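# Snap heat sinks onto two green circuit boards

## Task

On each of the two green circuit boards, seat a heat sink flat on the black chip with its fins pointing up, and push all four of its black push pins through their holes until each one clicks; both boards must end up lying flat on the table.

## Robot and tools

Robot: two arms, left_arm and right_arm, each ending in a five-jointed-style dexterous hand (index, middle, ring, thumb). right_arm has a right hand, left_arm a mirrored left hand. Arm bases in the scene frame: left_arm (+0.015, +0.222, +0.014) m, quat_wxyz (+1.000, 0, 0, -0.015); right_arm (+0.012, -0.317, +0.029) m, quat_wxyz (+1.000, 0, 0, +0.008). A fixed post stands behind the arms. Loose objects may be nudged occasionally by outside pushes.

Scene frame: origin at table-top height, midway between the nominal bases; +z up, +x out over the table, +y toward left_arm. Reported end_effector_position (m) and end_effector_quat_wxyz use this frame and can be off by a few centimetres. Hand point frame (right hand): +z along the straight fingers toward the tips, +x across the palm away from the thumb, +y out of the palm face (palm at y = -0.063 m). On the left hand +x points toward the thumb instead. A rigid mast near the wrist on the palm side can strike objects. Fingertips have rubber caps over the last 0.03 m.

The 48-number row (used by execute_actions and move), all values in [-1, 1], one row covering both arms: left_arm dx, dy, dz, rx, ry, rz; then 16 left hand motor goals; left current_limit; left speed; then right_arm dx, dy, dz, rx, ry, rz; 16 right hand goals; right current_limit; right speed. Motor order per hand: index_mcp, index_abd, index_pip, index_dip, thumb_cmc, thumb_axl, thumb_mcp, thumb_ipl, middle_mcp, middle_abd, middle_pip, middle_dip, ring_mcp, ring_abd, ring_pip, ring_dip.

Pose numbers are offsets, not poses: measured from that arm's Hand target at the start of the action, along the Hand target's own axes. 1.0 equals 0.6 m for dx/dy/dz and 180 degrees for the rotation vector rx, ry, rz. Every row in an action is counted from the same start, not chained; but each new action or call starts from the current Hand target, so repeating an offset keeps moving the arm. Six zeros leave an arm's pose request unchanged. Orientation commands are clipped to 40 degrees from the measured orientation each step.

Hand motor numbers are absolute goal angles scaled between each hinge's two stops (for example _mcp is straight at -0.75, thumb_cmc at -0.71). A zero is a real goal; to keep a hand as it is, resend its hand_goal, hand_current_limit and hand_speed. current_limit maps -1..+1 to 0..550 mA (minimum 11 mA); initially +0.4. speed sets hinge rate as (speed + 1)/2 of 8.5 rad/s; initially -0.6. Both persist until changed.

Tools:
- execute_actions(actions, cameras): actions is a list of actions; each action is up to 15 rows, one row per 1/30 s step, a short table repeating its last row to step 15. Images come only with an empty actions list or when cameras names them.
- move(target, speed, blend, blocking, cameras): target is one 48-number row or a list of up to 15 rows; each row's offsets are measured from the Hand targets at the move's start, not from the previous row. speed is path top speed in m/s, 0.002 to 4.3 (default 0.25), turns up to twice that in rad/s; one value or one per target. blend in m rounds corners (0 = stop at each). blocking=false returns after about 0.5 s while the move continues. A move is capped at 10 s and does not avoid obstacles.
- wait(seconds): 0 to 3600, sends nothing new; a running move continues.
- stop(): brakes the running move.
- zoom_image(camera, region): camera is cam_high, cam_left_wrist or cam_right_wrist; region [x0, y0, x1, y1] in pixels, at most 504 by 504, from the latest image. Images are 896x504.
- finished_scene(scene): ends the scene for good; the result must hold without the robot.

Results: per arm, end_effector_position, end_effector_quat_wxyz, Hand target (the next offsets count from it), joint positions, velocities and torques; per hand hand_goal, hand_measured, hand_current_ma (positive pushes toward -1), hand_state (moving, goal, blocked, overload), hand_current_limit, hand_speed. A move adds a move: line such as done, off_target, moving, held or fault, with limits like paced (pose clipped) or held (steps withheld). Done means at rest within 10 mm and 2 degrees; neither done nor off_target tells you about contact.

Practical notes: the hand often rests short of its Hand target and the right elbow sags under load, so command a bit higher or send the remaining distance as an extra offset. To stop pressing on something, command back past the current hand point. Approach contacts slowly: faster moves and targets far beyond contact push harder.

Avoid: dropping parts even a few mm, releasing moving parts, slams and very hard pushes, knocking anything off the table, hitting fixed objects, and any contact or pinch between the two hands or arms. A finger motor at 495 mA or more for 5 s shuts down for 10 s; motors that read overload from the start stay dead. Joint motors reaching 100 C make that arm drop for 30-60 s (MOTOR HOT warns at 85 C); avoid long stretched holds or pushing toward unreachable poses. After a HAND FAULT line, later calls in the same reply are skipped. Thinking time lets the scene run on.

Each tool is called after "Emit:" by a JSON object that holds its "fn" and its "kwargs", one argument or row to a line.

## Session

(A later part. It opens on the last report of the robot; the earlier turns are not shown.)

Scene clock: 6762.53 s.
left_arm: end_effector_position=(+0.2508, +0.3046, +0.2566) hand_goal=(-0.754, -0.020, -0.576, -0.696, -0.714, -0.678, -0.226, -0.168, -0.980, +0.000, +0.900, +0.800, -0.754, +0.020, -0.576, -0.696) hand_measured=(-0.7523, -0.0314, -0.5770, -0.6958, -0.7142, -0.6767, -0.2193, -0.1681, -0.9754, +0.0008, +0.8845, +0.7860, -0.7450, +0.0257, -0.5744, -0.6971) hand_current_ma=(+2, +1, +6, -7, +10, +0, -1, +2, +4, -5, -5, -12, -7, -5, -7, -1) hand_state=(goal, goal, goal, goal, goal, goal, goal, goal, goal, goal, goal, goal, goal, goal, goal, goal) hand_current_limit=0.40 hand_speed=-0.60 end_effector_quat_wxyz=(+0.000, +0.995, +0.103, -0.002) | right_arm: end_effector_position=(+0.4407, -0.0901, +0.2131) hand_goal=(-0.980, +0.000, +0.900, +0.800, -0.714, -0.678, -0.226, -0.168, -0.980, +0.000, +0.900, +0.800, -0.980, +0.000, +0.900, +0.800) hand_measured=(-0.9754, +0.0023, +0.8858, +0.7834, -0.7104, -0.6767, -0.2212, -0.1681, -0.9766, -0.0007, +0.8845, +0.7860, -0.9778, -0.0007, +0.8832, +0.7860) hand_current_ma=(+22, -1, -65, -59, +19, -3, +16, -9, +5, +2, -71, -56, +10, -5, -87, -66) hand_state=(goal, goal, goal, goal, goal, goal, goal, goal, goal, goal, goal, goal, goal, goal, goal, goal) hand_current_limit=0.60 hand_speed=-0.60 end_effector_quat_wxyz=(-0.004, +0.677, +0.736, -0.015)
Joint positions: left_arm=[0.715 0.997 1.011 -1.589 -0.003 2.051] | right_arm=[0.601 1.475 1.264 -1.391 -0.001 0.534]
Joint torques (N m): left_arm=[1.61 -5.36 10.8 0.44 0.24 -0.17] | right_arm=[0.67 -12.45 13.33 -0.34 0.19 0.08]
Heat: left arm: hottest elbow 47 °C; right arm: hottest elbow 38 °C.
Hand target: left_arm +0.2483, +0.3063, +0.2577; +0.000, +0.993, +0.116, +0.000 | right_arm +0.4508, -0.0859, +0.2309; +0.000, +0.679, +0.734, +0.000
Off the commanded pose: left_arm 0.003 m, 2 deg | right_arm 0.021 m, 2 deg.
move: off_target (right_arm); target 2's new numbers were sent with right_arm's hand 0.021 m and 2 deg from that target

Emit:
{"fn": "move", "kwargs": {
  "target": [
    [0,0,0,0,0,0,-0.754,-0.02,-0.576,-0.696,-0.714,-0.678,-0.226,-0.168,-0.98,0,0.9,0.8,-0.754,0.02,-0.576,-0.696,0.4,-0.6,0.2862,-0.3065,0.0517,0.0012,0.203,-0.2297,-0.98,0,0.9,0.8,-0.714,-0.678,-0.226,-0.168,-0.98,0,0.9,0.8,-0.98,0,0.9,0.8,0.6,-0.6],
    [0,0,0,0,0,0,-0.754,-0.02,-0.576,-0.696,-0.714,-0.678,-0.226,-0.168,-0.98,0,0.9,0.8,-0.754,0.02,-0.576,-0.696,0.4,-0.6,0.2862,-0.3065,0.2205,0.0012,0.203,-0.2297,-0.98,0,0.9,0.8,-0.714,-0.678,-0.226,-0.168,-0.98,0,0.9,0.8,-0.98,0,0.9,0.8,0.6,-0.6]
  ],
  "speed": [0.2, 0.1],
  "cameras": ["cam_right_wrist"]
}}

Emit:
{"fn": "zoom_image", "kwargs": {
  "camera": "cam_right_wrist",
  "region": [500, 300, 800, 504]
}}

Emit:
{"fn": "zoom_image", "kwargs": {
  "camera": "cam_right_wrist",
  "region": [660, 360, 780, 480]
}}

Emit:
{"fn": "zoom_image", "kwargs": {
  "camera": "cam_right_wrist",
  "region": [520, 360, 640, 480]
}}

Scene clock: 6780.13 s.
left_arm: end_effector_position=(+0.2508, +0.3046, +0.2566) hand_goal=(-0.754, -0.020, -0.576, -0.696, -0.714, -0.678, -0.226, -0.168, -0.980, +0.000, +0.900, +0.800, -0.754, +0.020, -0.576, -0.696) hand_measured=(-0.7535, -0.0300, -0.5757, -0.6958, -0.7142, -0.6777, -0.2193, -0.1672, -0.9754, +0.0023, +0.8832, +0.7860, -0.7462, +0.0257, -0.5744, -0.6971) hand_current_ma=(-2, +5, -2, -9, +15, -4, +16, +12, +5, +3, -4, -20, -11, -10, +3, +7) hand_state=(goal, goal, goal, goal, goal, goal, goal, goal, goal, goal, goal, goal, goal, goal, goal, goal) hand_current_limit=0.40 hand_speed=-0.60 end_effector_quat_wxyz=(+0.000, +0.995, +0.103, -0.002) | right_arm: end_effector_position=(+0.2602, +0.0676, +0.1057) hand_goal=(-0.980, +0.000, +0.900, +0.800, -0.714, -0.678, -0.226, -0.168, -0.980, +0.000, +0.900, +0.800, -0.980, +0.000, +0.900, +0.800) hand_measured=(-0.9766, +0.0023, +0.8858, +0.7834, -0.7167, -0.6777, -0.2222, -0.1681, -0.9778, -0.0007, +0.8845, +0.7860, -0.9766, -0.0007, +0.8832, +0.7860) hand_current_ma=(+18, +3, -67, -71, -8, -3, +21, -2, +1, +2, -74, -60, +16, +5, -78, -55) hand_state=(goal, goal, goal, goal, goal, goal, goal, goal, goal, goal, goal, goal, goal, goal, goal, goal) hand_current_limit=0.60 hand_speed=-0.60 end_effector_quat_wxyz=(-0.223, +0.355, +0.883, +0.212)
Joint positions: left_arm=[0.715 0.997 1.011 -1.589 -0.003 2.051] | right_arm=[0.844 1.345 0.691 -0.624 -0.561 0.139]
Joint torques (N m): left_arm=[2.14 -4.54 10.86 0.17 0.24 -0.21] | right_arm=[2.26 -7.47 8.47 1.26 -0.48 -0.08]
Heat: left arm: hottest elbow 47 °C; right arm: hottest elbow 39 °C.
Hand target: left_arm +0.2483, +0.3063, +0.2577; +0.000, +0.993, +0.116, +0.000 | right_arm +0.2544, +0.0710, +0.0983; -0.226, +0.348, +0.886, +0.207
Off the commanded pose: left_arm 0.003 m, 2 deg | right_arm 0.010 m, 1 deg.
move: done

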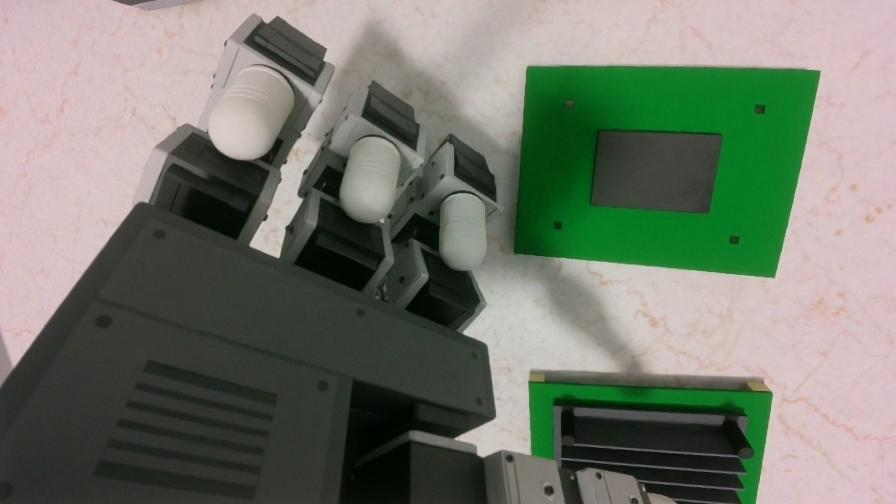

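Scaled by 1.680 from the camera's image (finer frame: 1280x720).

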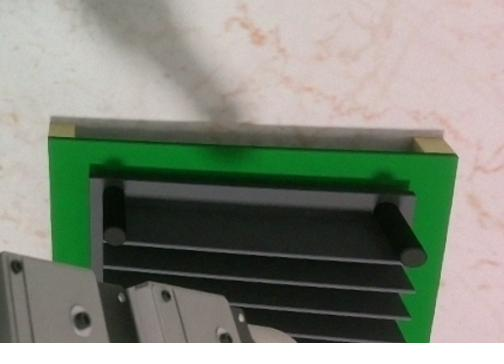

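Scaled by 4.200 from the camera's image (finer frame: 1280x720).

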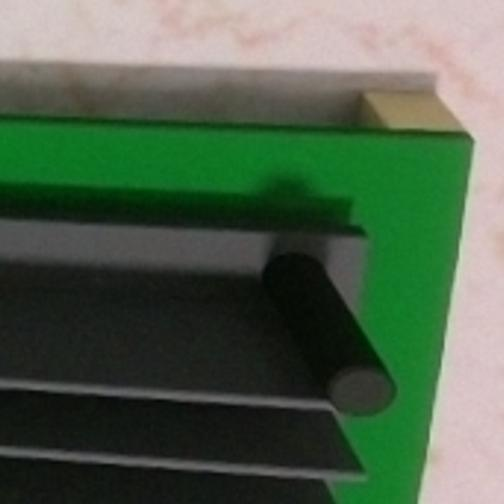

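Scaled by 4.200 from the camera's image (finer frame: 1280x720).

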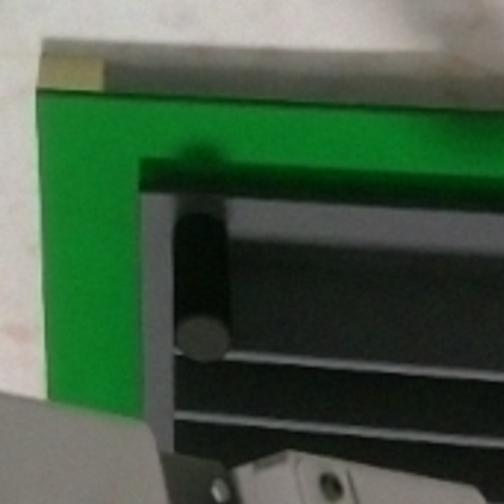

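Emit:
{"fn": "move", "kwargs": {
  "target": [
    [0,0,0,0,0,0,-0.754,-0.02,-0.576,-0.696,-0.714,-0.678,-0.226,-0.168,-0.98,0,0.9,0.8,-0.754,0.02,-0.576,-0.696,0.4,-0.6,0.0896,0.0352,-0.1357,0,0,0,-0.98,0,0.9,0.8,-0.714,-0.678,-0.226,-0.168,-0.98,0,0.9,0.8,-0.98,0,0.9,0.8,0.6,-0.6],
    [0,0,0,0,0,0,-0.754,-0.02,-0.576,-0.696,-0.714,-0.678,-0.226,-0.168,-0.98,0,0.9,0.8,-0.754,0.02,-0.576,-0.696,0.4,-0.6,-0.2670,-0.0398,-0.4188,-0.0012,-0.203,0.2297,-0.754,-0.02,-0.576,-0.696,-0.714,-0.678,-0.226,-0.168,-0.98,0,0.9,0.8,-0.754,0.02,-0.576,-0.696,0.6,-0.6]
  ],
  "speed": [0.12, 0.2],
  "cameras": ["cam_right_wrist"]
}}

Scene clock: 6918.43 s.
left_arm: end_effector_position=(+0.2508, +0.3046, +0.2566) hand_goal=(-0.754, -0.020, -0.576, -0.696, -0.714, -0.678, -0.226, -0.168, -0.980, +0.000, +0.900, +0.800, -0.754, +0.020, -0.576, -0.696) hand_measured=(-0.7523, -0.0300, -0.5757, -0.6958, -0.7129, -0.6767, -0.2203, -0.1672, -0.9754, +0.0008, +0.8832, +0.7860, -0.7450, +0.0257, -0.5757, -0.6971) hand_current_ma=(-3, +0, +11, -5, +6, +1, +5, +5, +2, -1, -4, -7, -10, -5, +5, +5) hand_state=(goal, goal, goal, goal, goal, goal, goal, goal, goal, goal, goal, goal, goal, goal, goal, goal) hand_current_limit=0.40 hand_speed=-0.60 end_effector_quat_wxyz=(+0.000, +0.995, +0.103, -0.002) | right_arm: end_effector_position=(+0.3934, -0.1609, +0.1994) hand_goal=(-0.754, -0.020, -0.576, -0.696, -0.714, -0.678, -0.226, -0.168, -0.980, +0.000, +0.900, +0.800, -0.754, +0.020, -0.576, -0.696) hand_measured=(-0.7498, -0.0139, -0.5744, -0.6971, -0.7154, -0.6767, -0.2212, -0.1681, -0.9766, +0.0008, +0.8845, +0.7860, -0.7511, +0.0154, -0.5744, -0.6971) hand_current_ma=(+21, +21, +11, +5, +4, +0, +19, -7, +1, +2, -74, -57, +12, -18, +0, -7) hand_state=(goal, goal, goal, goal, goal, goal, goal, goal, goal, goal, goal, goal, goal, goal, goal, goal) hand_current_limit=0.60 hand_speed=-0.60 end_effector_quat_wxyz=(-0.002, +0.671, +0.741, -0.007)
Joint positions: left_arm=[0.715 0.997 1.011 -1.589 -0.003 2.051] | right_arm=[0.509 1.266 1.02 -1.339 0 0.427]
Joint torques (N m): left_arm=[1.67 -4.89 10.71 0.42 0.31 -0.16] | right_arm=[-0.03 -7.12 13.52 -0.27 0.18 0.13]
Heat: left arm: hottest elbow 47 °C; right arm: hottest elbow 38 °C.
Hand target: left_arm +0.2483, +0.3063, +0.2577; +0.000, +0.993, +0.116, +0.000 | right_arm +0.4070, -0.1604, +0.2102; +0.001, +0.680, +0.734, +0.000
Off the commanded pose: left_arm 0.003 m, 2 deg | right_arm 0.017 m, 2 deg.
move: off_target (right_arm); target 2's new numbers were sent with right_arm's hand 0.017 m and 2 deg from that target

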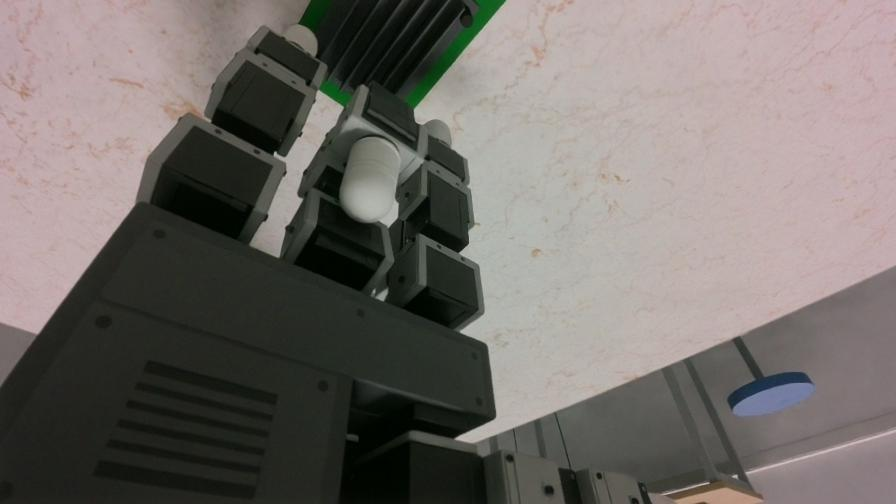

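Emit:
{"fn": "move", "kwargs": {
  "target": [0,0,0,0,0,0,-0.754,-0.02,-0.576,-0.696,-0.714,-0.678,-0.226,-0.168,-0.98,0,0.9,0.8,-0.754,0.02,-0.576,-0.696,0.4,-0.6,0,0,0.0833,0,0,0,-0.754,-0.02,-0.576,-0.696,-0.714,-0.678,-0.226,-0.168,-0.98,0,0.9,0.8,-0.754,0.02,-0.576,-0.696,0.6,-0.6],
  "speed": 0.06,
  "cameras": ["cam_right_wrist"]
}}

Emit:
{"fn": "zoom_image", "kwargs": {
  "camera": "cam_right_wrist",
  "region": [270, 0, 530, 160]
}}

Scene clock: 6931.63 s.
left_arm: end_effector_position=(+0.2508, +0.3046, +0.2566) hand_goal=(-0.754, -0.020, -0.576, -0.696, -0.714, -0.678, -0.226, -0.168, -0.980, +0.000, +0.900, +0.800, -0.754, +0.020, -0.576, -0.696) hand_measured=(-0.7535, -0.0300, -0.5757, -0.6958, -0.7129, -0.6767, -0.2203, -0.1672, -0.9742, +0.0008, +0.8832, +0.7860, -0.7450, +0.0257, -0.5744, -0.6983) hand_current_ma=(-6, +4, -1, -11, +8, -8, +6, +11, -2, -7, -4, -12, +0, -7, -2, +11) hand_state=(goal, goal, goal, goal, goal, goal, goal, goal, goal, goal, goal, goal, goal, goal, goal, goal) hand_current_limit=0.40 hand_speed=-0.60 end_effector_quat_wxyz=(+0.000, +0.995, +0.103, -0.002) | right_arm: end_effector_position=(+0.4047, -0.1544, +0.1693) hand_goal=(-0.754, -0.020, -0.576, -0.696, -0.714, -0.678, -0.226, -0.168, -0.980, +0.000, +0.900, +0.800, -0.754, +0.020, -0.576, -0.696) hand_measured=(-0.7498, -0.0139, -0.5731, -0.6971, -0.7154, -0.6767, -0.2212, -0.1681, -0.9778, -0.0007, +0.8832, +0.7860, -0.7511, +0.0154, -0.5744, -0.6971) hand_current_ma=(+18, +17, +3, -1, +9, -9, +8, -10, +7, +4, -66, -53, +9, -7, +6, -6) hand_state=(goal, goal, goal, goal, goal, goal, goal, goal, goal, goal, goal, goal, goal, goal, goal, goal) hand_current_limit=0.60 hand_speed=-0.60 end_effector_quat_wxyz=(+0.002, +0.671, +0.741, +0.007)
Joint positions: left_arm=[0.715 0.997 1.011 -1.589 -0.003 2.051] | right_arm=[0.509 1.308 0.97 -1.218 0 0.427]
Joint torques (N m): left_arm=[2.84 -5.48 10.69 0.51 0.29 -0.18] | right_arm=[0.03 -7.77 9.21 0.51 0.17 0.12]
Heat: left arm: hottest elbow 47 °C; right arm: hottest elbow 40 °C.
Hand target: left_arm +0.2483, +0.3063, +0.2577; +0.000, +0.993, +0.116, +0.000 | right_arm +0.4071, -0.1604, +0.1603; +0.001, +0.680, +0.734, +0.000
Off the commanded pose: left_arm 0.003 m, 2 deg | right_arm 0.011 m, 1 deg.
move: off_target (right_arm)

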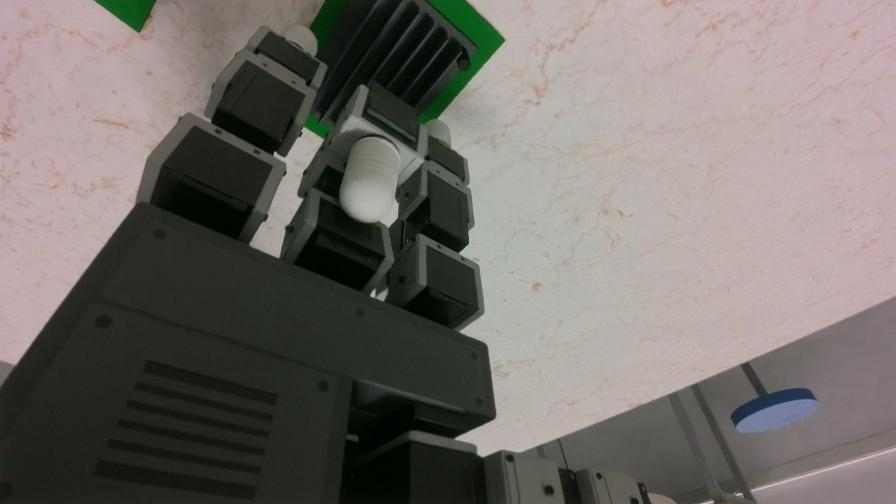

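Scaled by 1.938 from the camera's image (finer frame: 1280x720).

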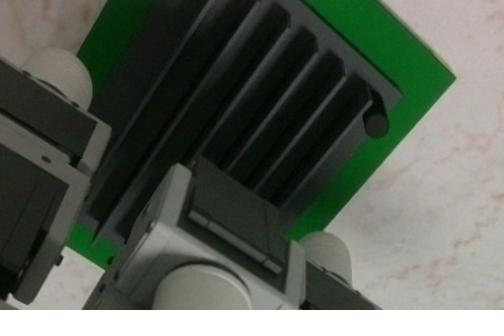

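Emit:
{"fn": "move", "kwargs": {
  "target": [0,0,0,0,0,0,-0.754,-0.02,-0.576,-0.696,-0.714,-0.678,-0.226,-0.168,-0.98,0,0.9,0.8,-0.754,0.02,-0.576,-0.696,0.4,-0.6,-0.008,0.0,0.042,0,0,0,-0.754,-0.02,-0.576,-0.696,-0.714,-0.678,-0.226,-0.168,-0.98,0,0.9,0.8,-0.754,0.02,-0.576,-0.696,0.6,-0.6],
  "speed": 0.04,
  "cameras": ["cam_right_wrist"]
}}

Emit:
{"fn": "zoom_image", "kwargs": {
  "camera": "cam_right_wrist",
  "region": [270, 0, 530, 160]
}}

Scene clock: 6939.07 s.
left_arm: end_effector_position=(+0.2508, +0.3046, +0.2566) hand_goal=(-0.754, -0.020, -0.576, -0.696, -0.714, -0.678, -0.226, -0.168, -0.980, +0.000, +0.900, +0.800, -0.754, +0.020, -0.576, -0.696) hand_measured=(-0.7535, -0.0300, -0.5757, -0.6958, -0.7129, -0.6767, -0.2193, -0.1672, -0.9754, +0.0008, +0.8832, +0.7860, -0.7462, +0.0257, -0.5744, -0.6971) hand_current_ma=(-12, -1, +5, -8, +11, -4, +3, +4, -1, -10, -10, -12, -13, -10, +2, +9) hand_state=(goal, goal, goal, goal, goal, goal, goal, goal, goal, goal, goal, goal, goal, goal, goal, goal) hand_current_limit=0.40 hand_speed=-0.60 end_effector_quat_wxyz=(+0.000, +0.995, +0.103, -0.002) | right_arm: end_effector_position=(+0.4054, -0.1590, +0.1449) hand_goal=(-0.754, -0.020, -0.576, -0.696, -0.714, -0.678, -0.226, -0.168, -0.980, +0.000, +0.900, +0.800, -0.754, +0.020, -0.576, -0.696) hand_measured=(-0.7498, -0.0153, -0.5731, -0.6971, -0.7167, -0.6777, -0.2222, -0.1672, -0.9766, +0.0008, +0.8845, +0.7860, -0.7511, +0.0154, -0.5744, -0.6971) hand_current_ma=(+13, +17, +4, +6, -5, -6, +13, -6, +3, +4, -70, -62, +5, -13, +11, -3) hand_state=(goal, goal, goal, goal, goal, goal, goal, goal, goal, goal, goal, goal, goal, goal, goal, goal) hand_current_limit=0.60 hand_speed=-0.60 end_effector_quat_wxyz=(+0.002, +0.675, +0.738, +0.008)
Joint positions: left_arm=[0.715 0.997 1.011 -1.589 -0.003 2.051] | right_arm=[0.499 1.33 0.92 -1.145 0 0.427]
Joint torques (N m): left_arm=[2.14 -5.19 10.76 0.39 0.3 -0.16] | right_arm=[-0.15 -7.71 8.91 0.49 0.17 0.01]
Heat: left arm: hottest elbow 47 °C; right arm: hottest elbow 40 °C.
Hand target: left_arm +0.2483, +0.3063, +0.2577; +0.000, +0.993, +0.116, +0.000 | right_arm +0.4075, -0.1651, +0.1350; +0.001, +0.679, +0.734, +0.000
Off the commanded pose: left_arm 0.003 m, 2 deg | right_arm 0.012 m, 1 deg.
move: off_target (right_arm)

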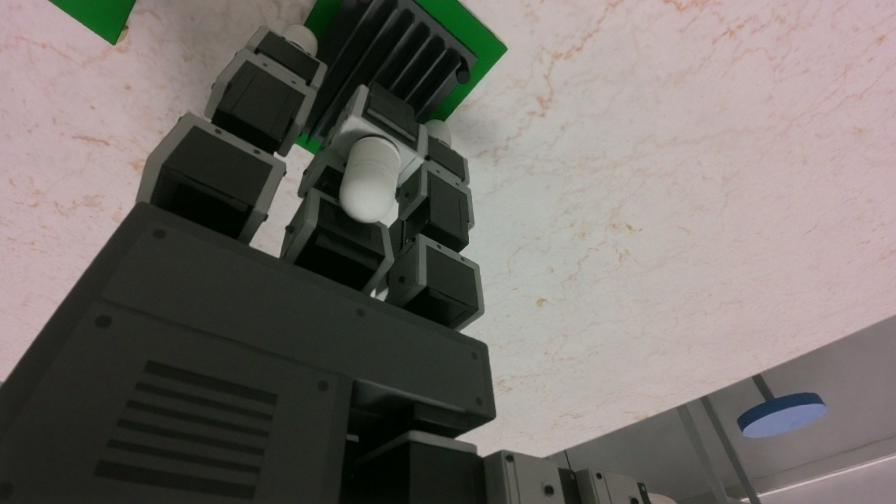

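Scaled by 1.938 from the camera's image (finer frame: 1280x720).

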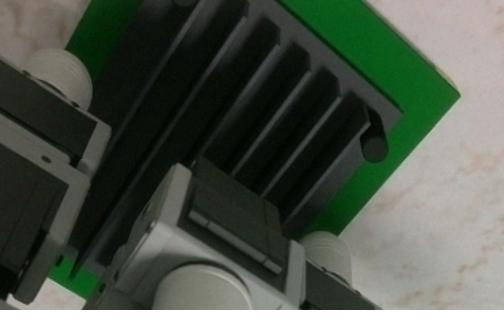

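Emit:
{"fn": "move", "kwargs": {
  "target": [0,0,0,0,0,0,-0.754,-0.02,-0.576,-0.696,-0.714,-0.678,-0.226,-0.168,-0.98,0,0.9,0.8,-0.754,0.02,-0.576,-0.696,0.4,-0.6,0.001,0.0,0,0,0,0,-0.754,0.3,-0.576,-0.696,-0.714,-0.678,-0.226,-0.168,-0.98,0,0.9,0.8,-0.754,-0.3,-0.576,-0.696,-0.5,-0.9],
  "speed": 0.04,
  "cameras": ["cam_right_wrist"]
}}

Emit:
{"fn": "zoom_image", "kwargs": {
  "camera": "cam_right_wrist",
  "region": [270, 0, 530, 160]
}}

Scene clock: 6946.00 s.
left_arm: end_effector_position=(+0.2508, +0.3046, +0.2566) hand_goal=(-0.754, -0.020, -0.576, -0.696, -0.714, -0.678, -0.226, -0.168, -0.980, +0.000, +0.900, +0.800, -0.754, +0.020, -0.576, -0.696) hand_measured=(-0.7535, -0.0300, -0.5757, -0.6958, -0.7142, -0.6777, -0.2193, -0.1672, -0.9754, +0.0008, +0.8820, +0.7860, -0.7462, +0.0257, -0.5744, -0.6971) hand_current_ma=(-6, +1, +1, -7, +15, -8, +5, +11, +2, -2, -7, -16, -9, +1, +4, +9) hand_state=(goal, goal, goal, goal, goal, goal, goal, goal, goal, goal, goal, goal, goal, goal, goal, goal) hand_current_limit=0.40 hand_speed=-0.60 end_effector_quat_wxyz=(+0.000, +0.995, +0.103, -0.002) | right_arm: end_effector_position=(+0.4054, -0.1590, +0.1449) hand_goal=(-0.754, +0.300, -0.576, -0.696, -0.714, -0.678, -0.226, -0.168, -0.980, +0.000, +0.900, +0.800, -0.754, -0.300, -0.576, -0.696) hand_measured=(-0.7498, +0.0711, -0.5744, -0.6971, -0.7154, -0.6767, -0.2212, -0.1672, -0.9778, +0.0008, +0.8845, +0.7860, -0.7511, -0.0813, -0.5744, -0.6983) hand_current_ma=(+15, -135, +1, +4, +4, -11, +14, -15, +7, +2, -67, -50, +3, +124, +10, -5) hand_state=(goal, moving, goal, goal, goal, goal, goal, goal, goal, goal, goal, goal, goal, blocked, goal, goal) hand_current_limit=-0.50 hand_speed=-0.90 end_effector_quat_wxyz=(+0.003, +0.675, +0.738, +0.008)
Joint positions: left_arm=[0.715 0.997 1.011 -1.589 -0.003 2.051] | right_arm=[0.499 1.33 0.92 -1.145 0 0.427]
Joint torques (N m): left_arm=[2.2 -4.72 10.73 0.49 0.31 -0.16] | right_arm=[-0.15 -7.65 8.96 0.5 0.15 0.03]
Heat: left arm: hottest elbow 47 °C; right arm: hottest elbow 40 °C.
Hand target: left_arm +0.2483, +0.3063, +0.2577; +0.000, +0.993, +0.116, +0.000 | right_arm +0.4074, -0.1644, +0.1351; +0.000, +0.679, +0.734, +0.000
Off the commanded pose: left_arm 0.003 m, 2 deg | right_arm 0.011 m, 1 deg.
move: off_target (right_arm)

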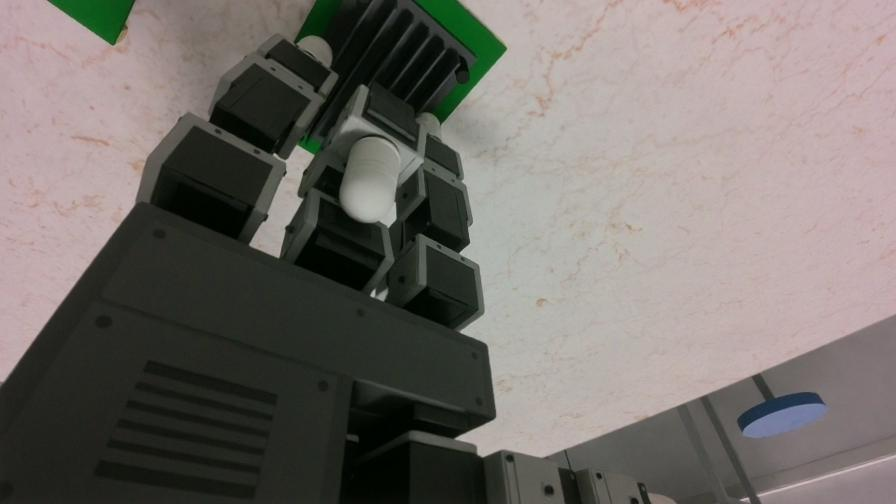

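Scaled by 1.938 from the camera's image (finer frame: 1280x720).

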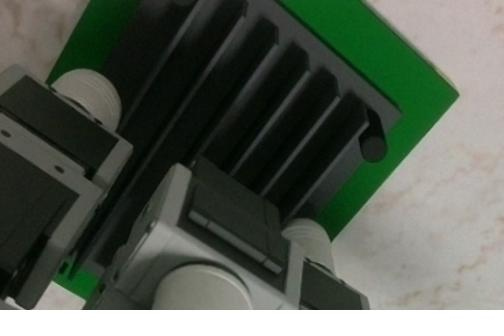

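Now firm grip and a small lift.

Emit:
{"fn": "move", "kwargs": {
  "target": [0,0,0,0,0,0,-0.754,-0.02,-0.576,-0.696,-0.714,-0.678,-0.226,-0.168,-0.98,0,0.9,0.8,-0.754,0.02,-0.576,-0.696,0.4,-0.6,-0.001,0.0,0,0,0,0,-0.754,0.6,-0.576,-0.696,-0.714,-0.678,-0.226,-0.168,-0.98,0,0.9,0.8,-0.754,-0.6,-0.576,-0.696,0.74,-0.9],
  "speed": 0.04
}}

Emit:
{"fn": "move", "kwargs": {
  "target": [0,0,0,0,0,0,-0.754,-0.02,-0.576,-0.696,-0.714,-0.678,-0.226,-0.168,-0.98,0,0.9,0.8,-0.754,0.02,-0.576,-0.696,0.4,-0.6,0,0,-0.03,0,0,0,-0.754,0.6,-0.576,-0.696,-0.714,-0.678,-0.226,-0.168,-0.98,0,0.9,0.8,-0.754,-0.6,-0.576,-0.696,0.74,-0.9],
  "speed": 0.02,
  "cameras": ["cam_right_wrist"]
}}

Emit:
{"fn": "zoom_image", "kwargs": {
  "camera": "cam_right_wrist",
  "region": [270, 0, 530, 160]
}}

Scene clock: 6954.93 s.
left_arm: end_effector_position=(+0.2508, +0.3046, +0.2566) hand_goal=(-0.754, -0.020, -0.576, -0.696, -0.714, -0.678, -0.226, -0.168, -0.980, +0.000, +0.900, +0.800, -0.754, +0.020, -0.576, -0.696) hand_measured=(-0.7523, -0.0300, -0.5757, -0.6958, -0.7129, -0.6777, -0.2203, -0.1672, -0.9766, +0.0008, +0.8832, +0.7860, -0.7462, +0.0272, -0.5757, -0.6971) hand_current_ma=(-6, +3, +0, -7, +5, -3, +7, +6, -4, -8, -6, -8, -2, +2, -2, +6) hand_state=(goal, goal, goal, goal, goal, goal, goal, goal, goal, goal, goal, goal, goal, goal, goal, goal) hand_current_limit=0.40 hand_speed=-0.60 end_effector_quat_wxyz=(+0.000, +0.995, +0.103, -0.002) | right_arm: end_effector_position=(+0.4055, -0.1592, +0.1449) hand_goal=(-0.754, +0.600, -0.576, -0.696, -0.714, -0.678, -0.226, -0.168, -0.980, +0.000, +0.900, +0.800, -0.754, -0.600, -0.576, -0.696) hand_measured=(-0.7498, +0.0726, -0.5757, -0.6971, -0.7167, -0.6777, -0.2222, -0.1681, -0.9766, -0.0007, +0.8845, +0.7860, -0.7511, -0.0842, -0.5744, -0.6971) hand_current_ma=(+23, -477, +1, +5, +2, -3, +19, -6, +13, +7, -68, -62, +6, +480, -1, -7) hand_state=(goal, blocked, goal, goal, goal, goal, goal, goal, goal, goal, goal, goal, goal, blocked, goal, goal) hand_current_limit=0.74 hand_speed=-0.90 end_effector_quat_wxyz=(+0.003, +0.675, +0.738, +0.008)
Joint positions: left_arm=[0.715 0.997 1.011 -1.589 -0.003 2.051] | right_arm=[0.499 1.33 0.92 -1.145 0 0.427]
Joint torques (N m): left_arm=[1.44 -4.54 10.93 0.32 0.33 -0.22] | right_arm=[-0.21 -7.77 8.92 0.54 0.14 0.01]
Heat: left arm: hottest elbow 47 °C; right arm: hottest elbow 40 °C.
Hand target: left_arm +0.2483, +0.3063, +0.2577; +0.000, +0.993, +0.116, +0.000 | right_arm +0.4074, -0.1650, +0.1351; +0.000, +0.679, +0.734, +0.000
Off the commanded pose: left_arm 0.003 m, 2 deg | right_arm 0.012 m, 1 deg.
move: off_target (right_arm)

Scene clock: 6956.13 s.
left_arm: end_effector_position=(+0.2508, +0.3046, +0.2566) hand_goal=(-0.754, -0.020, -0.576, -0.696, -0.714, -0.678, -0.226, -0.168, -0.980, +0.000, +0.900, +0.800, -0.754, +0.020, -0.576, -0.696) hand_measured=(-0.7535, -0.0285, -0.5757, -0.6958, -0.7142, -0.6777, -0.2203, -0.1672, -0.9754, -0.0007, +0.8832, +0.7872, -0.7462, +0.0257, -0.5744, -0.6983) hand_current_ma=(-5, +7, -1, -14, +10, -3, +4, +6, -1, -2, -1, -11, -7, +0, -1, +3) hand_state=(goal, goal, goal, goal, goal, goal, goal, goal, goal, goal, goal, goal, goal, goal, goal, goal) hand_current_limit=0.40 hand_speed=-0.60 end_effector_quat_wxyz=(+0.000, +0.995, +0.103, -0.002) | right_arm: end_effector_position=(+0.4015, -0.1612, +0.1436) hand_goal=(-0.754, +0.600, -0.576, -0.696, -0.714, -0.678, -0.226, -0.168, -0.980, +0.000, +0.900, +0.800, -0.754, -0.600, -0.576, -0.696) hand_measured=(-0.7402, +0.0755, -0.5718, -0.6945, -0.7167, -0.6777, -0.2212, -0.1672, -0.9766, -0.0007, +0.8845, +0.7860, -0.7426, -0.0827, -0.5705, -0.6945) hand_current_ma=(+60, -476, +19, +12, +1, -4, +11, -1, +6, +5, -77, -57, +54, +474, +13, +5) hand_state=(goal, blocked, goal, goal, goal, goal, goal, goal, goal, goal, goal, goal, goal, blocked, goal, goal) hand_current_limit=0.74 hand_speed=-0.90 end_effector_quat_wxyz=(-0.001, +0.675, +0.738, -0.001)
Joint positions: left_arm=[0.715 0.997 1.011 -1.589 -0.003 2.051] | right_arm=[0.499 1.33 0.92 -1.163 -0.001 0.427]
Joint torques (N m): left_arm=[2.43 -4.42 10.85 0.5 0.3 -0.14] | right_arm=[-0.26 -9.41 11.51 -0.73 0.21 0.01]
Heat: left arm: hottest elbow 47 °C; right arm: hottest elbow 40 °C.
Hand target: left_arm +0.2483, +0.3063, +0.2577; +0.000, +0.993, +0.116, +0.000 | right_arm +0.4074, -0.1650, +0.1531; +0.000, +0.679, +0.734, +0.000
Off the commanded pose: left_arm 0.003 m, 2 deg | right_arm 0.012 m, 1 deg.
move: off_target (right_arm)

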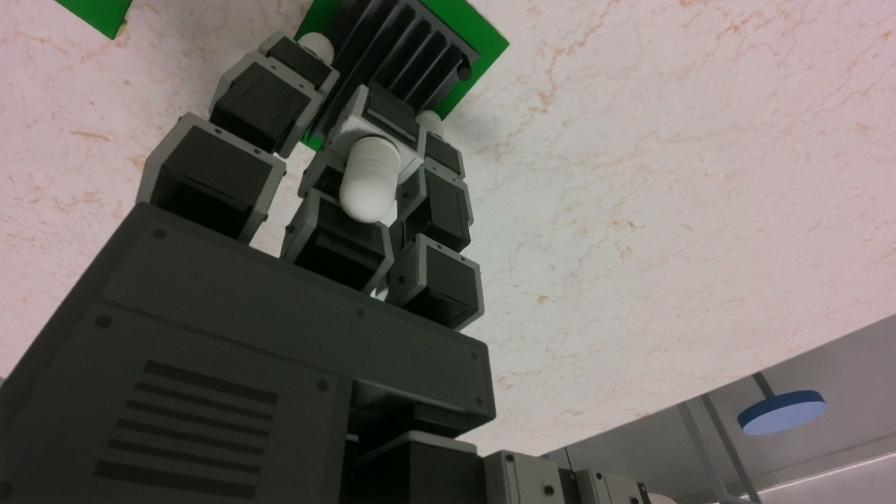

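Scaled by 1.938 from the camera's image (finer frame: 1280x720).

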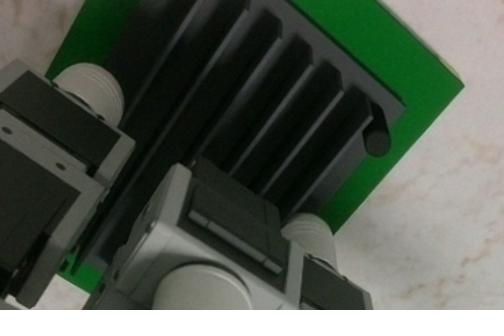

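Emit:
{"fn": "move", "kwargs": {
  "target": [0,0,0,0,0,0,-0.754,-0.02,-0.576,-0.696,-0.714,-0.678,-0.226,-0.168,-0.98,0,0.9,0.8,-0.754,0.02,-0.576,-0.696,0.4,-0.6,0,0,-0.02,0,0,0,-0.754,0.6,-0.576,-0.696,-0.714,-0.678,-0.226,-0.168,-0.98,0,0.9,0.8,-0.754,-0.6,-0.576,-0.696,0.74,-0.9],
  "speed": 0.02,
  "cameras": ["cam_right_wrist"]
}}

Emit:
{"fn": "zoom_image", "kwargs": {
  "camera": "cam_right_wrist",
  "region": [270, 0, 530, 160]
}}

Emit:
{"fn": "zoom_image", "kwargs": {
  "camera": "cam_right_wrist",
  "region": [430, 20, 520, 110]
}}

Scene clock: 6964.30 s.
left_arm: end_effector_position=(+0.2508, +0.3046, +0.2566) hand_goal=(-0.754, -0.020, -0.576, -0.696, -0.714, -0.678, -0.226, -0.168, -0.980, +0.000, +0.900, +0.800, -0.754, +0.020, -0.576, -0.696) hand_measured=(-0.7523, -0.0300, -0.5744, -0.6971, -0.7142, -0.6767, -0.2193, -0.1672, -0.9754, +0.0023, +0.8832, +0.7860, -0.7462, +0.0272, -0.5744, -0.6983) hand_current_ma=(-1, +2, -6, -9, +5, +0, +1, +11, +3, -4, -7, -8, -7, +1, +7, +10) hand_state=(goal, goal, goal, goal, goal, goal, goal, goal, goal, goal, goal, goal, goal, goal, goal, goal) hand_current_limit=0.40 hand_speed=-0.60 end_effector_quat_wxyz=(+0.000, +0.995, +0.103, -0.002) | right_arm: end_effector_position=(+0.3947, -0.1649, +0.1424) hand_goal=(-0.754, +0.600, -0.576, -0.696, -0.714, -0.678, -0.226, -0.168, -0.980, +0.000, +0.900, +0.800, -0.754, -0.600, -0.576, -0.696) hand_measured=(-0.7342, +0.0770, -0.5693, -0.6932, -0.7167, -0.6767, -0.2222, -0.1672, -0.9766, -0.0007, +0.8845, +0.7860, -0.7366, -0.0827, -0.5667, -0.6932) hand_current_ma=(+85, -476, +27, +23, +4, -3, +10, -10, +10, +3, -63, -62, +81, +481, +33, +7) hand_state=(goal, blocked, goal, goal, goal, goal, goal, goal, goal, goal, goal, goal, goal, blocked, goal, goal) hand_current_limit=0.74 hand_speed=-0.90 end_effector_quat_wxyz=(-0.006, +0.675, +0.737, -0.016)
Joint positions: left_arm=[0.715 0.997 1.011 -1.589 -0.003 2.051] | right_arm=[0.499 1.329 0.923 -1.198 -0.002 0.427]
Joint torques (N m): left_arm=[2.02 -4.72 11.03 0.36 0.3 -0.21] | right_arm=[-0.26 -10.4 13 -0.8 0.24 0.02]
Heat: left arm: hottest elbow 47 °C; right arm: hottest elbow 40 °C.
Hand target: left_arm +0.2483, +0.3063, +0.2577; +0.000, +0.993, +0.116, +0.000 | right_arm +0.4074, -0.1650, +0.1651; +0.000, +0.679, +0.734, +0.000
Off the commanded pose: left_arm 0.003 m, 2 deg | right_arm 0.026 m, 2 deg.
move: off_target (right_arm)

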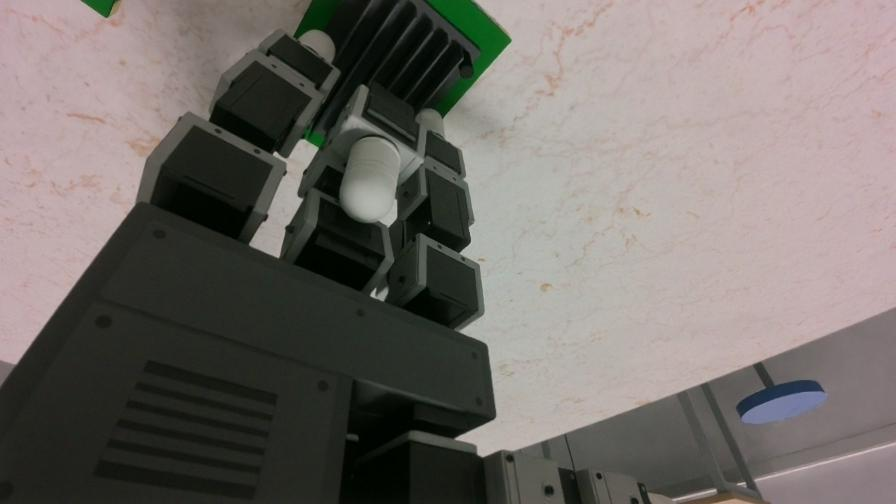

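Scaled by 1.938 from the camera's image (finer frame: 1280x720).

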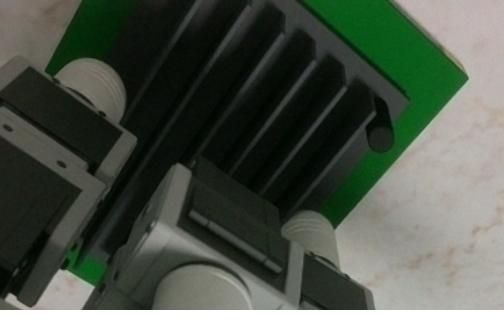

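Scaled by 5.600 from the camera's image (finer frame: 1280x720).

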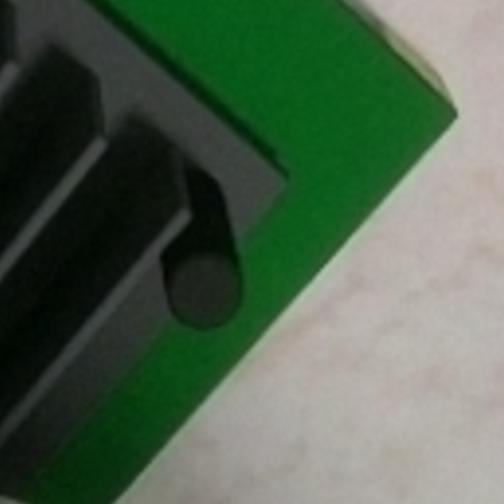

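Emit:
{"fn": "move", "kwargs": {
  "target": [0,0,0,0,0,0,-0.754,-0.02,-0.576,-0.696,-0.714,-0.678,-0.226,-0.168,-0.98,0,0.9,0.8,-0.754,0.02,-0.576,-0.696,0.4,-0.6,0,0.005,-0.02,0,0,0,-0.754,0.6,-0.576,-0.696,-0.714,-0.678,-0.226,-0.168,-0.98,0,0.9,0.8,-0.754,-0.6,-0.576,-0.696,0.74,-0.9],
  "speed": 0.02,
  "cameras": ["cam_right_wrist"]
}}

Emit:
{"fn": "zoom_image", "kwargs": {
  "camera": "cam_right_wrist",
  "region": [270, 0, 530, 160]
}}

Emit:
{"fn": "zoom_image", "kwargs": {
  "camera": "cam_right_wrist",
  "region": [430, 20, 520, 110]
}}

Scene clock: 6976.43 s.
left_arm: end_effector_position=(+0.2508, +0.3046, +0.2566) hand_goal=(-0.754, -0.020, -0.576, -0.696, -0.714, -0.678, -0.226, -0.168, -0.980, +0.000, +0.900, +0.800, -0.754, +0.020, -0.576, -0.696) hand_measured=(-0.7535, -0.0300, -0.5757, -0.6971, -0.7129, -0.6777, -0.2193, -0.1681, -0.9754, +0.0008, +0.8832, +0.7860, -0.7450, +0.0257, -0.5744, -0.6983) hand_current_ma=(-2, +0, -1, +4, +7, +0, +3, +4, -1, -5, -6, -17, -6, +5, -4, +3) hand_state=(goal, goal, goal, goal, goal, goal, goal, goal, goal, goal, goal, goal, goal, goal, goal, goal) hand_current_limit=0.40 hand_speed=-0.60 end_effector_quat_wxyz=(+0.000, +0.995, +0.103, -0.002) | right_arm: end_effector_position=(+0.3971, -0.1654, +0.1610) hand_goal=(-0.754, +0.600, -0.576, -0.696, -0.714, -0.678, -0.226, -0.168, -0.980, +0.000, +0.900, +0.800, -0.754, -0.600, -0.576, -0.696) hand_measured=(-0.7450, +0.3597, -0.5718, -0.6971, -0.7104, -0.6767, -0.2222, -0.1672, -0.9778, +0.0023, +0.8845, +0.7860, -0.7462, -0.3567, -0.5705, -0.6971) hand_current_ma=(+30, -344, +17, +7, +20, -4, +10, -7, +0, +2, -67, -53, +33, +295, +15, -9) hand_state=(goal, moving, goal, moving, goal, goal, goal, goal, goal, goal, goal, goal, goal, moving, goal, goal) hand_current_limit=0.74 hand_speed=-0.90 end_effector_quat_wxyz=(-0.005, +0.677, +0.736, -0.014)
Joint positions: left_arm=[0.715 0.997 1.011 -1.589 -0.003 2.051] | right_arm=[0.495 1.312 0.958 -1.246 0 0.427]
Joint torques (N m): left_arm=[2.32 -4.19 10.73 0.25 0.33 -0.22] | right_arm=[-0.21 -9.11 12.79 -0.35 0.19 -0.02]
Heat: left arm: hottest elbow 47 °C; right arm: hottest elbow 40 °C.
Hand target: left_arm +0.2483, +0.3063, +0.2577; +0.000, +0.993, +0.116, +0.000 | right_arm +0.4104, -0.1649, +0.1770; +0.000, +0.680, +0.734, +0.000
Off the commanded pose: left_arm 0.003 m, 2 deg | right_arm 0.021 m, 2 deg.
move: off_target (right_arm)

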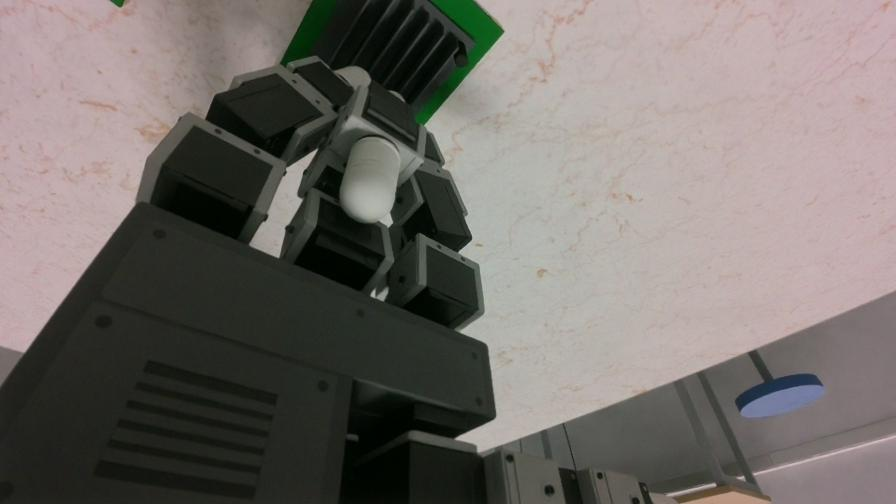

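Scaled by 1.938 from the camera's image (finer frame: 1280x720).

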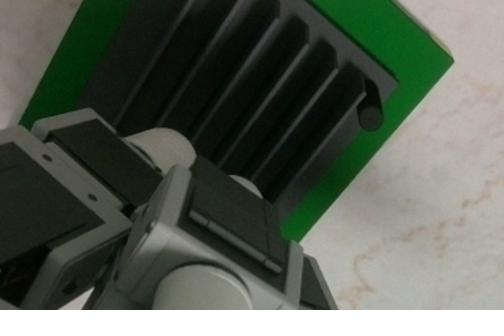

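Scaled by 5.600 from the camera's image (finer frame: 1280x720).

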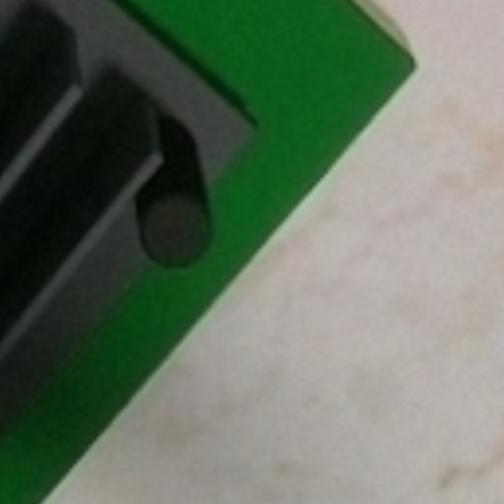

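Emit:
{"fn": "move", "kwargs": {
  "target": [
    [0,0,0,0,0,0,-0.754,-0.02,-0.576,-0.696,-0.714,-0.678,-0.226,-0.168,-0.98,0,0.9,0.8,-0.754,0.02,-0.576,-0.696,0.4,-0.6,0,0,-0.08,0,0,0,-0.754,0,-0.576,-0.696,-0.714,-0.678,-0.226,-0.168,-0.98,0,0.9,0.8,-0.754,0,-0.576,-0.696,0.4,-0.7],
    [0,0,0,0,0,0,-0.754,-0.02,-0.576,-0.696,-0.714,-0.678,-0.226,-0.168,-0.98,0,0.9,0.8,-0.754,0.02,-0.576,-0.696,0.4,-0.6,-0.257,-0.2375,-0.117,0,0,0,-0.754,0,-0.576,-0.696,-0.714,-0.678,-0.226,-0.168,-0.98,0,0.9,0.8,-0.98,0,0.9,0.8,0.4,-0.7]
  ],
  "speed": [0.06, 0.2],
  "cameras": ["cam_high"]
}}

Emit:
{"fn": "zoom_image", "kwargs": {
  "camera": "cam_high",
  "region": [360, 190, 580, 290]
}}

Scene clock: 7020.93 s.
left_arm: end_effector_position=(+0.2508, +0.3046, +0.2566) hand_goal=(-0.754, -0.020, -0.576, -0.696, -0.714, -0.678, -0.226, -0.168, -0.980, +0.000, +0.900, +0.800, -0.754, +0.020, -0.576, -0.696) hand_measured=(-0.7535, -0.0300, -0.5770, -0.6971, -0.7142, -0.6777, -0.2193, -0.1681, -0.9742, +0.0008, +0.8832, +0.7860, -0.7462, +0.0272, -0.5744, -0.6983) hand_current_ma=(-8, +6, -4, -7, +11, -4, +7, +7, +0, -13, +1, -14, -7, -4, +4, +2) hand_state=(goal, goal, goal, goal, goal, goal, goal, goal, goal, goal, goal, goal, goal, goal, goal, goal) hand_current_limit=0.40 hand_speed=-0.60 end_effector_quat_wxyz=(+0.000, +0.995, +0.103, -0.002) | right_arm: end_effector_position=(+0.2842, -0.3264, +0.2510) hand_goal=(-0.754, +0.000, -0.576, -0.696, -0.714, -0.678, -0.226, -0.168, -0.980, +0.000, +0.900, +0.800, -0.980, +0.000, +0.900, +0.800) hand_measured=(-0.7486, -0.0007, -0.5731, -0.6971, -0.7167, -0.6767, -0.2222, -0.1681, -0.9778, +0.0008, +0.8845, +0.7860, -0.9754, -0.0051, +0.8871, +0.7809) hand_current_ma=(+28, -2, +0, +1, +4, -4, +12, -2, +3, +0, -66, -58, +21, -9, -60, -78) hand_state=(goal, goal, goal, goal, goal, goal, goal, goal, goal, goal, goal, goal, goal, goal, goal, goal) hand_current_limit=0.40 hand_speed=-0.70 end_effector_quat_wxyz=(+0.006, +0.677, +0.736, +0.005)
Joint positions: left_arm=[0.715 0.997 1.011 -1.589 -0.003 2.051] | right_arm=[0.021 0.779 0.84 -1.616 0.002 -0.045]
Joint torques (N m): left_arm=[2.32 -5.13 10.61 0.55 0.3 -0.17] | right_arm=[-0.21 -1.61 9.77 -0.18 0.05 -0.04]
Motor temperatures (°C): left_arm=[26 27 47 28 25 27] | right_arm=[26 30 44 26 24 27]
Heat: left arm: hottest elbow 47 °C; right arm: hottest elbow 44 °C.
Hand target: left_arm +0.2483, +0.3063, +0.2577; +0.000, +0.993, +0.116, +0.000 | right_arm +0.2800, -0.3296, +0.2471; +0.000, +0.680, +0.734, +0.000
Off the commanded pose: left_arm 0.003 m, 2 deg | right_arm 0.007 m, 1 deg.
move: done

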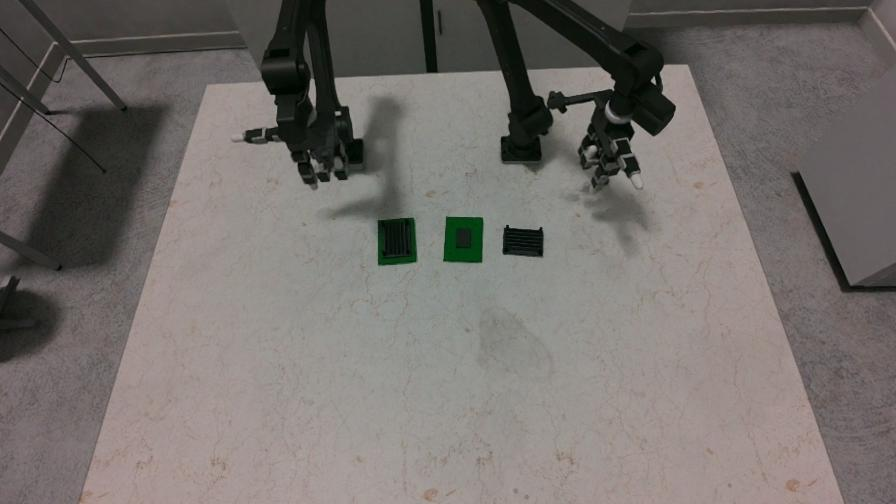

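Scaled by 2.291 from the camera's image (finer frame: 1280x720).

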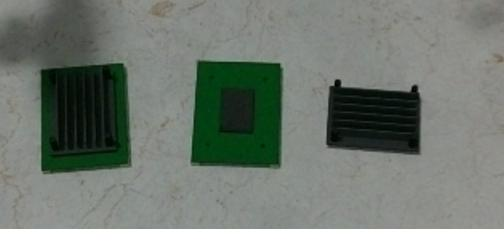

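Emit:
{"fn": "move", "kwargs": {
  "target": [
    [-0.0298,0.2092,0.0962,-0.1171,-0.1625,-0.1575,-0.98,0,0.9,0.8,-0.714,-0.678,-0.226,-0.168,-0.98,0,0.9,0.8,-0.98,0,0.9,0.8,0.4,-0.6,0,0,0,0,0,0,-0.754,0,-0.576,-0.696,-0.714,-0.678,-0.226,-0.168,-0.98,0,0.9,0.8,-0.98,0,0.9,0.8,0.4,-0.7],
    [-0.0298,0.2092,0.2708,-0.1171,-0.1625,-0.1575,-0.98,0,0.9,0.8,-0.714,-0.678,-0.226,-0.168,-0.98,0,0.9,0.8,-0.98,0,0.9,0.8,0.4,-0.6,0,0,0,0,0,0,-0.754,0,-0.576,-0.696,-0.714,-0.678,-0.226,-0.168,-0.98,0,0.9,0.8,-0.98,0,0.9,0.8,0.4,-0.7]
  ],
  "speed": [0.2, 0.08],
  "cameras": ["cam_left_wrist"]
}}

Scene clock: 7063.47 s.
left_arm: end_effector_position=(+0.2609, +0.1835, +0.1005) hand_goal=(-0.980, +0.000, +0.900, +0.800, -0.714, -0.678, -0.226, -0.168, -0.980, +0.000, +0.900, +0.800, -0.980, +0.000, +0.900, +0.800) hand_measured=(-0.9693, -0.0124, +0.8820, +0.7872, -0.7192, -0.6777, -0.2203, -0.1681, -0.9754, +0.0008, +0.8832, +0.7860, -0.9705, +0.0052, +0.8832, +0.7847) hand_current_ma=(+5, +4, -5, -19, +16, -1, +6, +10, +10, -7, -10, -12, +3, +3, +3, +5) hand_state=(goal, goal, goal, goal, goal, goal, goal, goal, goal, goal, goal, goal, goal, goal, goal, goal) hand_current_limit=0.40 hand_speed=-0.60 end_effector_quat_wxyz=(+0.211, +0.885, +0.352, -0.220) | right_arm: end_effector_position=(+0.2842, -0.3264, +0.2510) hand_goal=(-0.754, +0.000, -0.576, -0.696, -0.714, -0.678, -0.226, -0.168, -0.980, +0.000, +0.900, +0.800, -0.980, +0.000, +0.900, +0.800) hand_measured=(-0.7486, -0.0007, -0.5718, -0.6971, -0.7167, -0.6777, -0.2222, -0.1681, -0.9778, +0.0008, +0.8845, +0.7860, -0.9754, -0.0051, +0.8871, +0.7809) hand_current_ma=(+30, -2, +8, +2, +3, +0, +3, -8, +9, +8, -76, -56, +19, -17, -62, -78) hand_state=(goal, goal, goal, goal, goal, goal, goal, goal, goal, goal, goal, goal, goal, goal, goal, goal) hand_current_limit=0.40 hand_speed=-0.70 end_effector_quat_wxyz=(+0.006, +0.677, +0.736, +0.005)
Joint positions: left_arm=[0.46 1.228 0.605 -1.442 0.389 1.344] | right_arm=[0.021 0.779 0.84 -1.616 0.002 -0.045]
Joint torques (N m): left_arm=[-0.97 -2.43 7.39 -0.23 0.36 -0.04] | right_arm=[-0.32 -1.67 9.73 -0.18 0.05 -0.06]
Heat: left arm: hottest elbow 47 °C; right arm: hottest elbow 43 °C.
Hand target: left_arm +0.2602, +0.1799, +0.0954; +0.207, +0.887, +0.346, -0.226 | right_arm +0.2800, -0.3296, +0.2471; +0.000, +0.680, +0.734, +0.000
Off the commanded pose: left_arm 0.006 m, 1 deg | right_arm 0.007 m, 1 deg.
move: done

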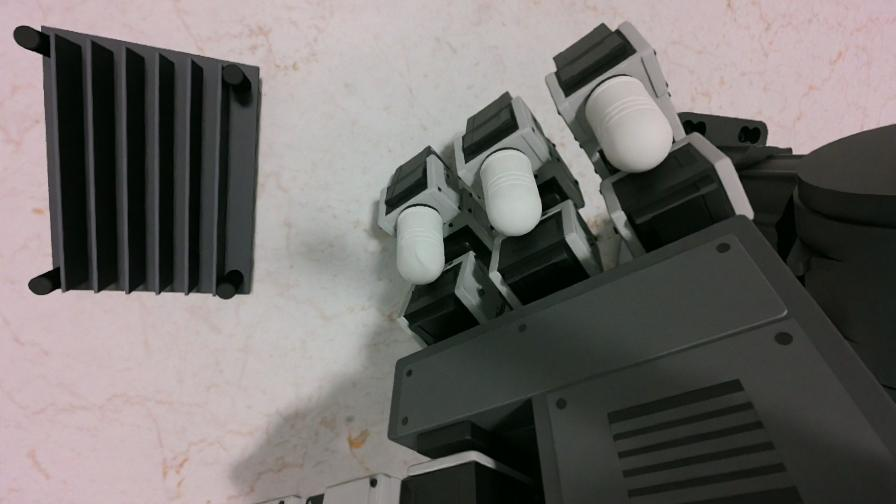

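Emit:
{"fn": "zoom_image", "kwargs": {
  "camera": "cam_left_wrist",
  "region": [0, 10, 100, 80]
}}

Emit:
{"fn": "zoom_image", "kwargs": {
  "camera": "cam_left_wrist",
  "region": [190, 40, 290, 110]
}}

Emit:
{"fn": "zoom_image", "kwargs": {
  "camera": "cam_left_wrist",
  "region": [0, 250, 100, 320]
}}

Emit:
{"fn": "zoom_image", "kwargs": {
  "camera": "cam_left_wrist",
  "region": [190, 250, 290, 320]
}}

Scaled by 5.040 from the camera's image (finer frame: 1280x720).

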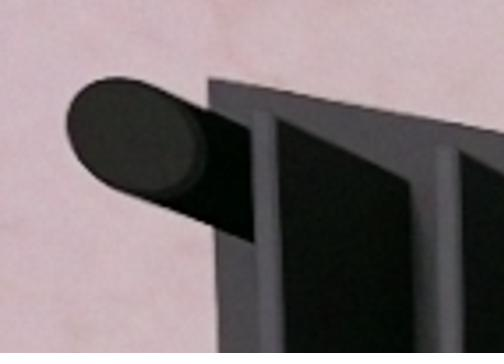

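Scaled by 5.040 from the camera's image (finer frame: 1280x720).

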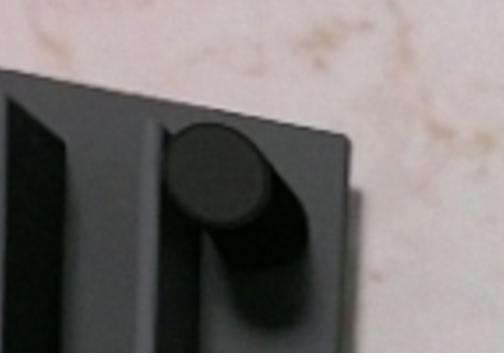

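Scaled by 5.040 from the camera's image (finer frame: 1280x720).

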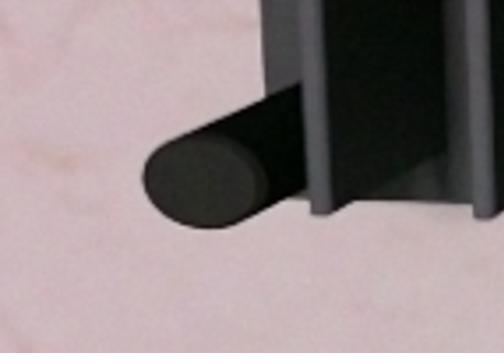

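Scaled by 5.040 from the camera's image (finer frame: 1280x720).

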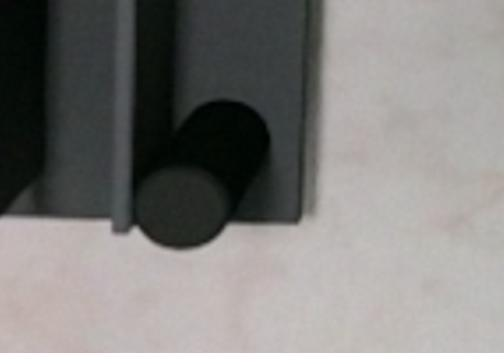

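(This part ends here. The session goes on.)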